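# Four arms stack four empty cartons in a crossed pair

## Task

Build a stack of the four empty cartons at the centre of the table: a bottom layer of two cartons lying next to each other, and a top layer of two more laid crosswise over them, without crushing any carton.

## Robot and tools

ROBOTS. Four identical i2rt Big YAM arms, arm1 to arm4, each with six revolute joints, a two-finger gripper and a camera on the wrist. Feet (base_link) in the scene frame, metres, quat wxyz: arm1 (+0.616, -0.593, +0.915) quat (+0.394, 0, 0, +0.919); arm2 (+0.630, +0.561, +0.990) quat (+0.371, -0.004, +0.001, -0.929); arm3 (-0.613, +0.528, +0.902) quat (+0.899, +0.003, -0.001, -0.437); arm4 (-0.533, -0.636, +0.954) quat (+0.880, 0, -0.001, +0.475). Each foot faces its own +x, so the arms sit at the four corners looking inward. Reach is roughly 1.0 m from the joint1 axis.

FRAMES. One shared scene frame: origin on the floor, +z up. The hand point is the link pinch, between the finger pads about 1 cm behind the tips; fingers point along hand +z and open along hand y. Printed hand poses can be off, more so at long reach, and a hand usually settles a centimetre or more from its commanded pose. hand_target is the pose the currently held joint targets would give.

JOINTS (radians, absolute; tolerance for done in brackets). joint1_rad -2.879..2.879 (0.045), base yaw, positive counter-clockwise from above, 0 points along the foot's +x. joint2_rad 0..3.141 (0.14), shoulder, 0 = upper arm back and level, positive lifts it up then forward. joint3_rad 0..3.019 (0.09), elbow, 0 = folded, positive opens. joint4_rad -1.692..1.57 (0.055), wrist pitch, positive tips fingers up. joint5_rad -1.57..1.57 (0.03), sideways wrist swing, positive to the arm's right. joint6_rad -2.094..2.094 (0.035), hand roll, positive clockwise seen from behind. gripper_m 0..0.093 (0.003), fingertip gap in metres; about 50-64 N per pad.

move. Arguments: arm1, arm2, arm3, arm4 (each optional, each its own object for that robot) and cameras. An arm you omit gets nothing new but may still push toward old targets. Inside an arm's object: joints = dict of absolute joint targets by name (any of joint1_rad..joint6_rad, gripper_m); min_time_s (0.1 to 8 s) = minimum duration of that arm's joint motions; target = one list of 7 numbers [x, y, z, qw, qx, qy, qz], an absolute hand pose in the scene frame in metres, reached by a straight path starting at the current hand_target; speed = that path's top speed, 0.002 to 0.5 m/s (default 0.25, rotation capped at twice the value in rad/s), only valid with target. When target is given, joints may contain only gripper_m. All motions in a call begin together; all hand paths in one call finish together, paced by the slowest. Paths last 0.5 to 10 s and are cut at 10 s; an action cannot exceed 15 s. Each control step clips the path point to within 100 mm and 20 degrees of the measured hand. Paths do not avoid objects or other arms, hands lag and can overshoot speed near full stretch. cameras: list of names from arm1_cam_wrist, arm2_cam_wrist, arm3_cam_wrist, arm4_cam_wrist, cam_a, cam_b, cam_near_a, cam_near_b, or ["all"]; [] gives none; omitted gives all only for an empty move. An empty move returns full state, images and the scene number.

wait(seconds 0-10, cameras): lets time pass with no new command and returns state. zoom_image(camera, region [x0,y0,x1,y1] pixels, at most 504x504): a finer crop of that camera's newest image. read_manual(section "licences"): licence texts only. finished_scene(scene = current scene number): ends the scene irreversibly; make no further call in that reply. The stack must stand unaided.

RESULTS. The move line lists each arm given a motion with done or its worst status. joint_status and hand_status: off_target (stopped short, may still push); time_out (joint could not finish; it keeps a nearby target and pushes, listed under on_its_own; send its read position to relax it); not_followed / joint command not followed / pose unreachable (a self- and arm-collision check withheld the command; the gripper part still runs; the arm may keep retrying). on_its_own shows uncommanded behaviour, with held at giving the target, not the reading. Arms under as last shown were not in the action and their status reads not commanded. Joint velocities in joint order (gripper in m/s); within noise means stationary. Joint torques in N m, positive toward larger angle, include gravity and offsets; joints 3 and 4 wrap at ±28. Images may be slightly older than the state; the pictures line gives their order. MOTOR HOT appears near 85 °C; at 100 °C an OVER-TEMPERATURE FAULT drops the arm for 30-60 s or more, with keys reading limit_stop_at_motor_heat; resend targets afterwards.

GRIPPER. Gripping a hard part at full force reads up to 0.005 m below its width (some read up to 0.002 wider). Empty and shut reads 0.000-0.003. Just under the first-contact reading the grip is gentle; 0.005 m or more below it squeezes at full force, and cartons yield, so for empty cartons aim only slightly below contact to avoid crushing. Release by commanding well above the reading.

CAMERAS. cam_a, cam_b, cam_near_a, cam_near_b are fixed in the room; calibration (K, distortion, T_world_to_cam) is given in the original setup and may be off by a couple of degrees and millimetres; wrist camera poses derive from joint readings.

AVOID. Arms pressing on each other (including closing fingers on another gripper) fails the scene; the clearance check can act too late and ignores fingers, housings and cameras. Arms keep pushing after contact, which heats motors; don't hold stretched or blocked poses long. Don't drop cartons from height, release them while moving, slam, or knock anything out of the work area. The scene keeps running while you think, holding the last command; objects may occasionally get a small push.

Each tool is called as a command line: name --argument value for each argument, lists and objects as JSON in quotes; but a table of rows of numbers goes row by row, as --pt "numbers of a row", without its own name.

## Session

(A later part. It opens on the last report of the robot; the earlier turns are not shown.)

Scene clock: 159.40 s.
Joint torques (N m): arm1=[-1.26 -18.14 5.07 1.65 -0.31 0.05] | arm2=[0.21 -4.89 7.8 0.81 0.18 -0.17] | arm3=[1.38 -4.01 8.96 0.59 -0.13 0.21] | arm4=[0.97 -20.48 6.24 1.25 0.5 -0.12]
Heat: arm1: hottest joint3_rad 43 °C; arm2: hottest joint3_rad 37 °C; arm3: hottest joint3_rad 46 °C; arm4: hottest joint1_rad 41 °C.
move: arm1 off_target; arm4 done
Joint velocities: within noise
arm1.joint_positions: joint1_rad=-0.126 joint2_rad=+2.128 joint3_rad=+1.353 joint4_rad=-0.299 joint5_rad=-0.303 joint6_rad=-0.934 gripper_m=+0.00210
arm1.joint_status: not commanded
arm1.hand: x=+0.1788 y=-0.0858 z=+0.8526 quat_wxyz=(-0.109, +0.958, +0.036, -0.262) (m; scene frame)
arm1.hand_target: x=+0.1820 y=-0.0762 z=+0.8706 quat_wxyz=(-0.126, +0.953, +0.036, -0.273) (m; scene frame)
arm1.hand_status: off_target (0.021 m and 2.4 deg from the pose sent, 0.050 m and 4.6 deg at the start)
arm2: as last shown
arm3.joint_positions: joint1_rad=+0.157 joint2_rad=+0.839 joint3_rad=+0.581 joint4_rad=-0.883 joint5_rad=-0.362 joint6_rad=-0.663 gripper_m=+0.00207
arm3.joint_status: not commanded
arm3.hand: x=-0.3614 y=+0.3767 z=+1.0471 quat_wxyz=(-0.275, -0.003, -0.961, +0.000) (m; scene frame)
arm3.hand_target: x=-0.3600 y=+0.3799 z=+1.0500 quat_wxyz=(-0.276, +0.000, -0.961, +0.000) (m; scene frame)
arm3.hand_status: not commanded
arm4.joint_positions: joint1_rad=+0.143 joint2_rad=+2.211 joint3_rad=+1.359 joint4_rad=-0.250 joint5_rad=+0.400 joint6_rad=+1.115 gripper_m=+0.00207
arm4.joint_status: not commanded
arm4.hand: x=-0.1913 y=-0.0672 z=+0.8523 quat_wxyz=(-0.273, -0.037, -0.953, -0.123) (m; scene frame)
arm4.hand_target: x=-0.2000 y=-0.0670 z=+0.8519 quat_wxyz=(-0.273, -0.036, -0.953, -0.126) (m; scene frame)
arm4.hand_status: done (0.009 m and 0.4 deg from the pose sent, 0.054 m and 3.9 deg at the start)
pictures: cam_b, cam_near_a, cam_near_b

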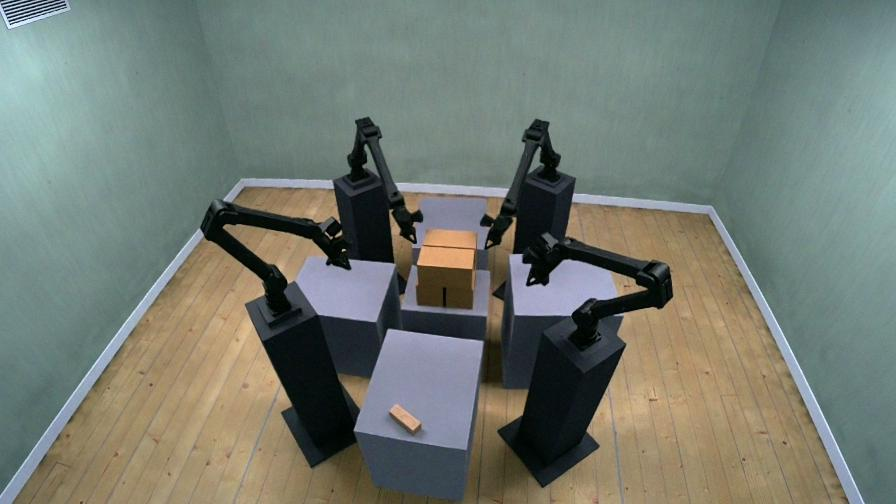

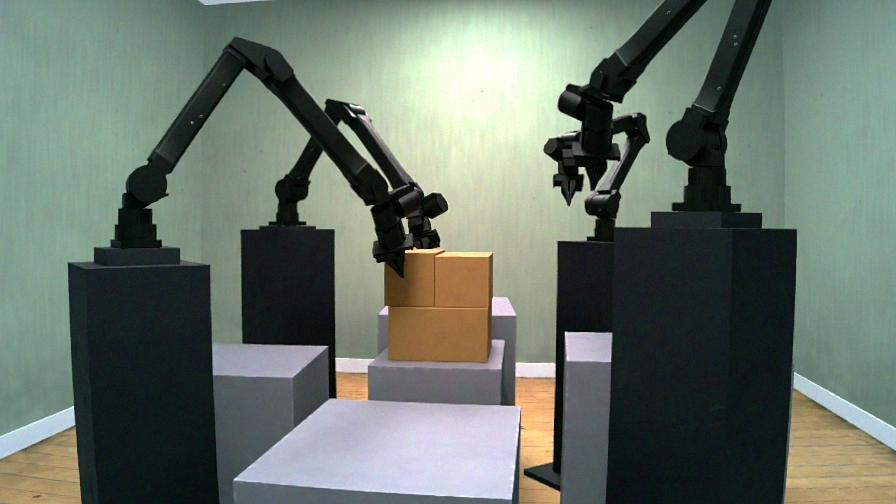

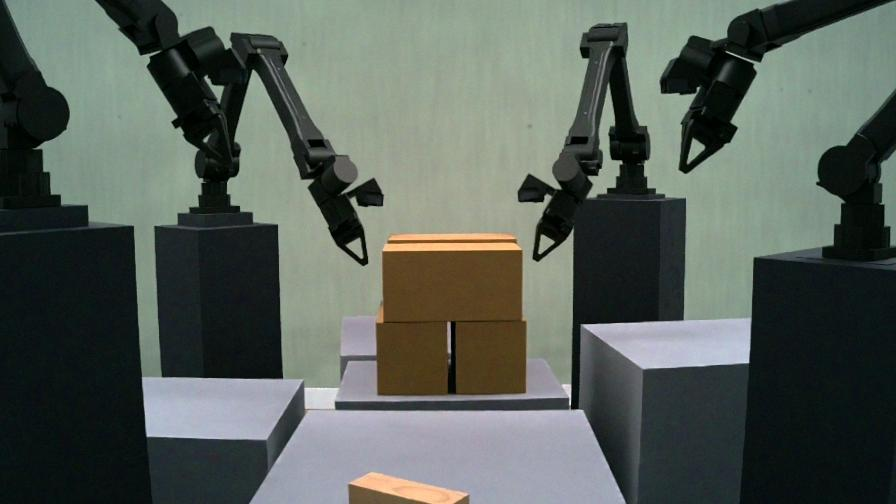

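move --arm1 '{"target":[0.36,-0.38,1.05,0,-0.9613,0,0.2756],"speed":0.2}' --arm4 '{"target":[-0.36,-0.38,1.05,0.2756,0,0.9613,0],"speed":0.2}' --cameras '["cam_near_a","cam_near_b","arm1_cam_wrist","cam_a"]'

zoom_image --camera "cam_near_a" --region '[330, 210, 530, 380]'

Scene clock: 162.90 s.
Joint torques (N m): arm1=[1.14 -5.19 6.42 0.43 -0.37 0.16] | arm2=[-0.32 -4.72 7.72 0.75 0.17 -0.09] | arm3=[1.32 -4.07 8.96 0.64 -0.13 0.21] | arm4=[1.26 -6.42 7.87 0.21 0.59 -0.08]
Heat: arm1: hottest joint3_rad 43 °C; arm2: hottest joint3_rad 37 °C; arm3: hottest joint3_rad 46 °C; arm4: hottest joint1_rad 41 °C.
move: arm1 done; arm4 done
Joint velocities: within noise
arm1.joint_positions: joint1_rad=-0.119 joint2_rad=+1.047 joint3_rad=+0.670 joint4_rad=-0.824 joint5_rad=-0.429 joint6_rad=-0.840 gripper_m=+0.00209
arm1.joint_status: not commanded
arm1.hand: x=+0.3603 y=-0.3711 z=+1.0501 quat_wxyz=(-0.006, +0.961, -0.004, -0.276) (m; scene frame)
arm1.hand_target: x=+0.3600 y=-0.3798 z=+1.0499 quat_wxyz=(+0.000, +0.961, +0.000, -0.276) (m; scene frame)
arm1.hand_status: done (0.009 m and 0.8 deg from the pose sent, 0.398 m and 13.2 deg at the start)
arm2, arm3: as last shown
arm4.joint_positions: joint1_rad=+0.260 joint2_rad=+1.138 joint3_rad=+0.640 joint4_rad=-0.872 joint5_rad=+0.527 joint6_rad=+1.208 gripper_m=+0.00207
arm4.joint_status: not commanded
arm4.hand: x=-0.3532 y=-0.3746 z=+1.0550 quat_wxyz=(-0.277, -0.006, -0.961, -0.005) (m; scene frame)
arm4.hand_target: x=-0.3597 y=-0.3800 z=+1.0499 quat_wxyz=(-0.276, +0.000, -0.961, +0.000) (m; scene frame)
arm4.hand_status: done (0.010 m and 0.9 deg from the pose sent, 0.407 m and 14.7 deg at the start)
pictures: arm1_cam_wrist, cam_a, cam_near_a, cam_near_b
camera_calibration:
arm1_cam_wrist: T_world_to_cam=[[-0.00226437, 0.999927, 0.0118622, 0.358992], [0.998468, 0.00160491, 0.0553108, -0.413846], [0.0552878, 0.0119693, -0.998399, 1.15734], [0, 0, 0, 1]] pos_world=[0.350038, -0.372155, 1.17412]

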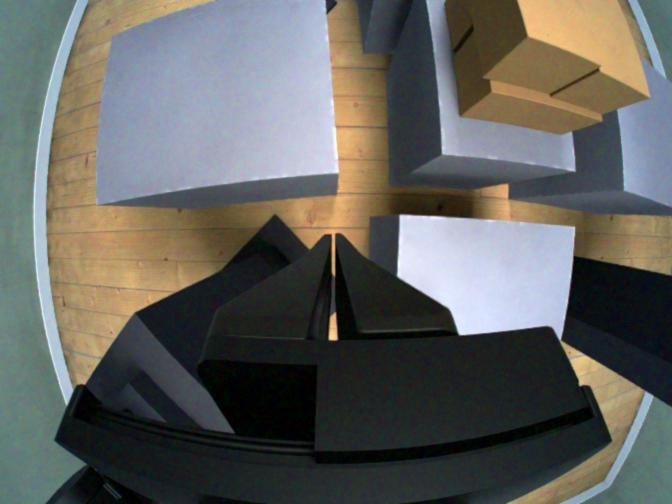

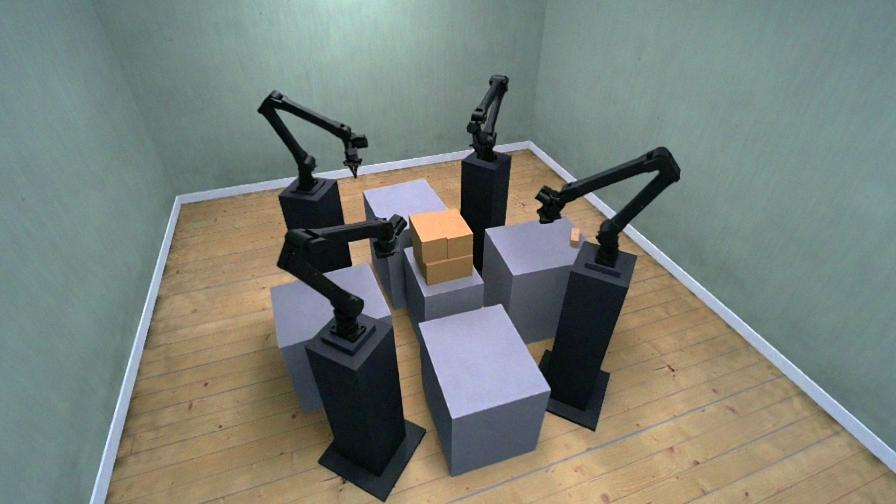

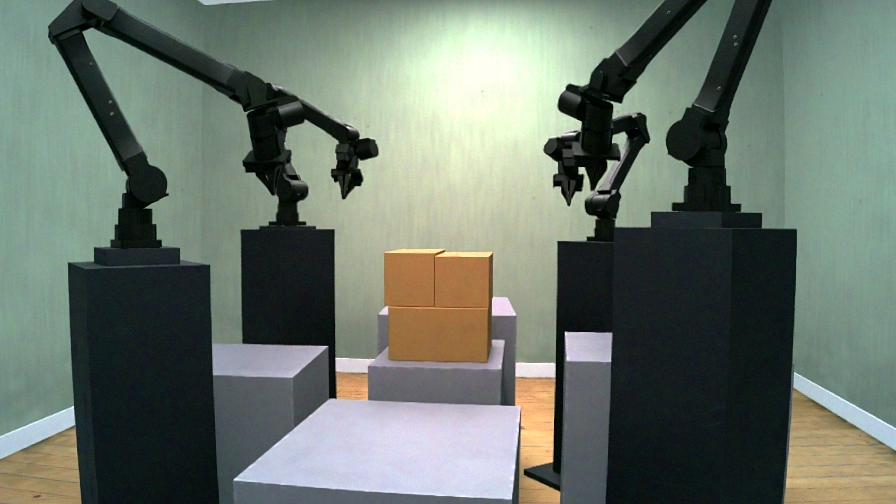

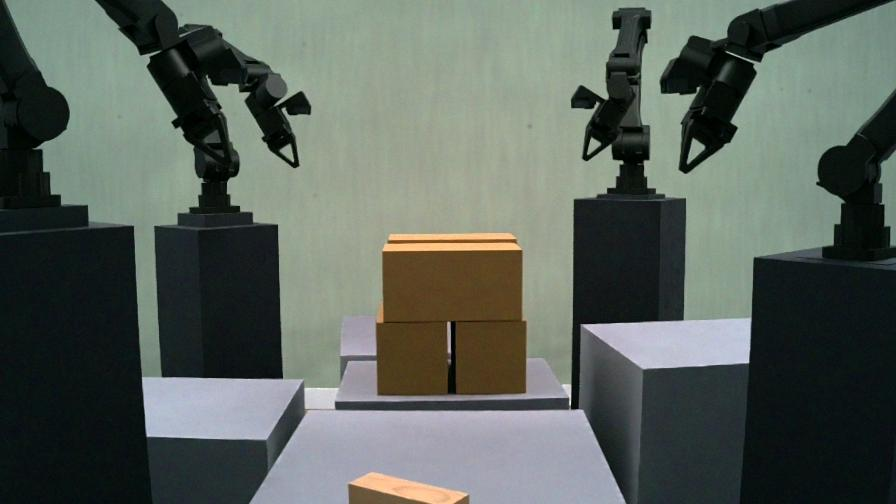

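Scaled by 2.520 from the camera's 896x504 image, which has a finer 1280x720 frame.

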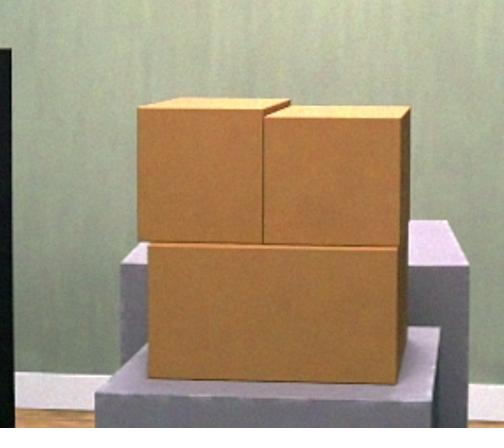

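The stack is built and every arm is clear of it.

finished_scene --scene 2

The scene is finished: the task was done.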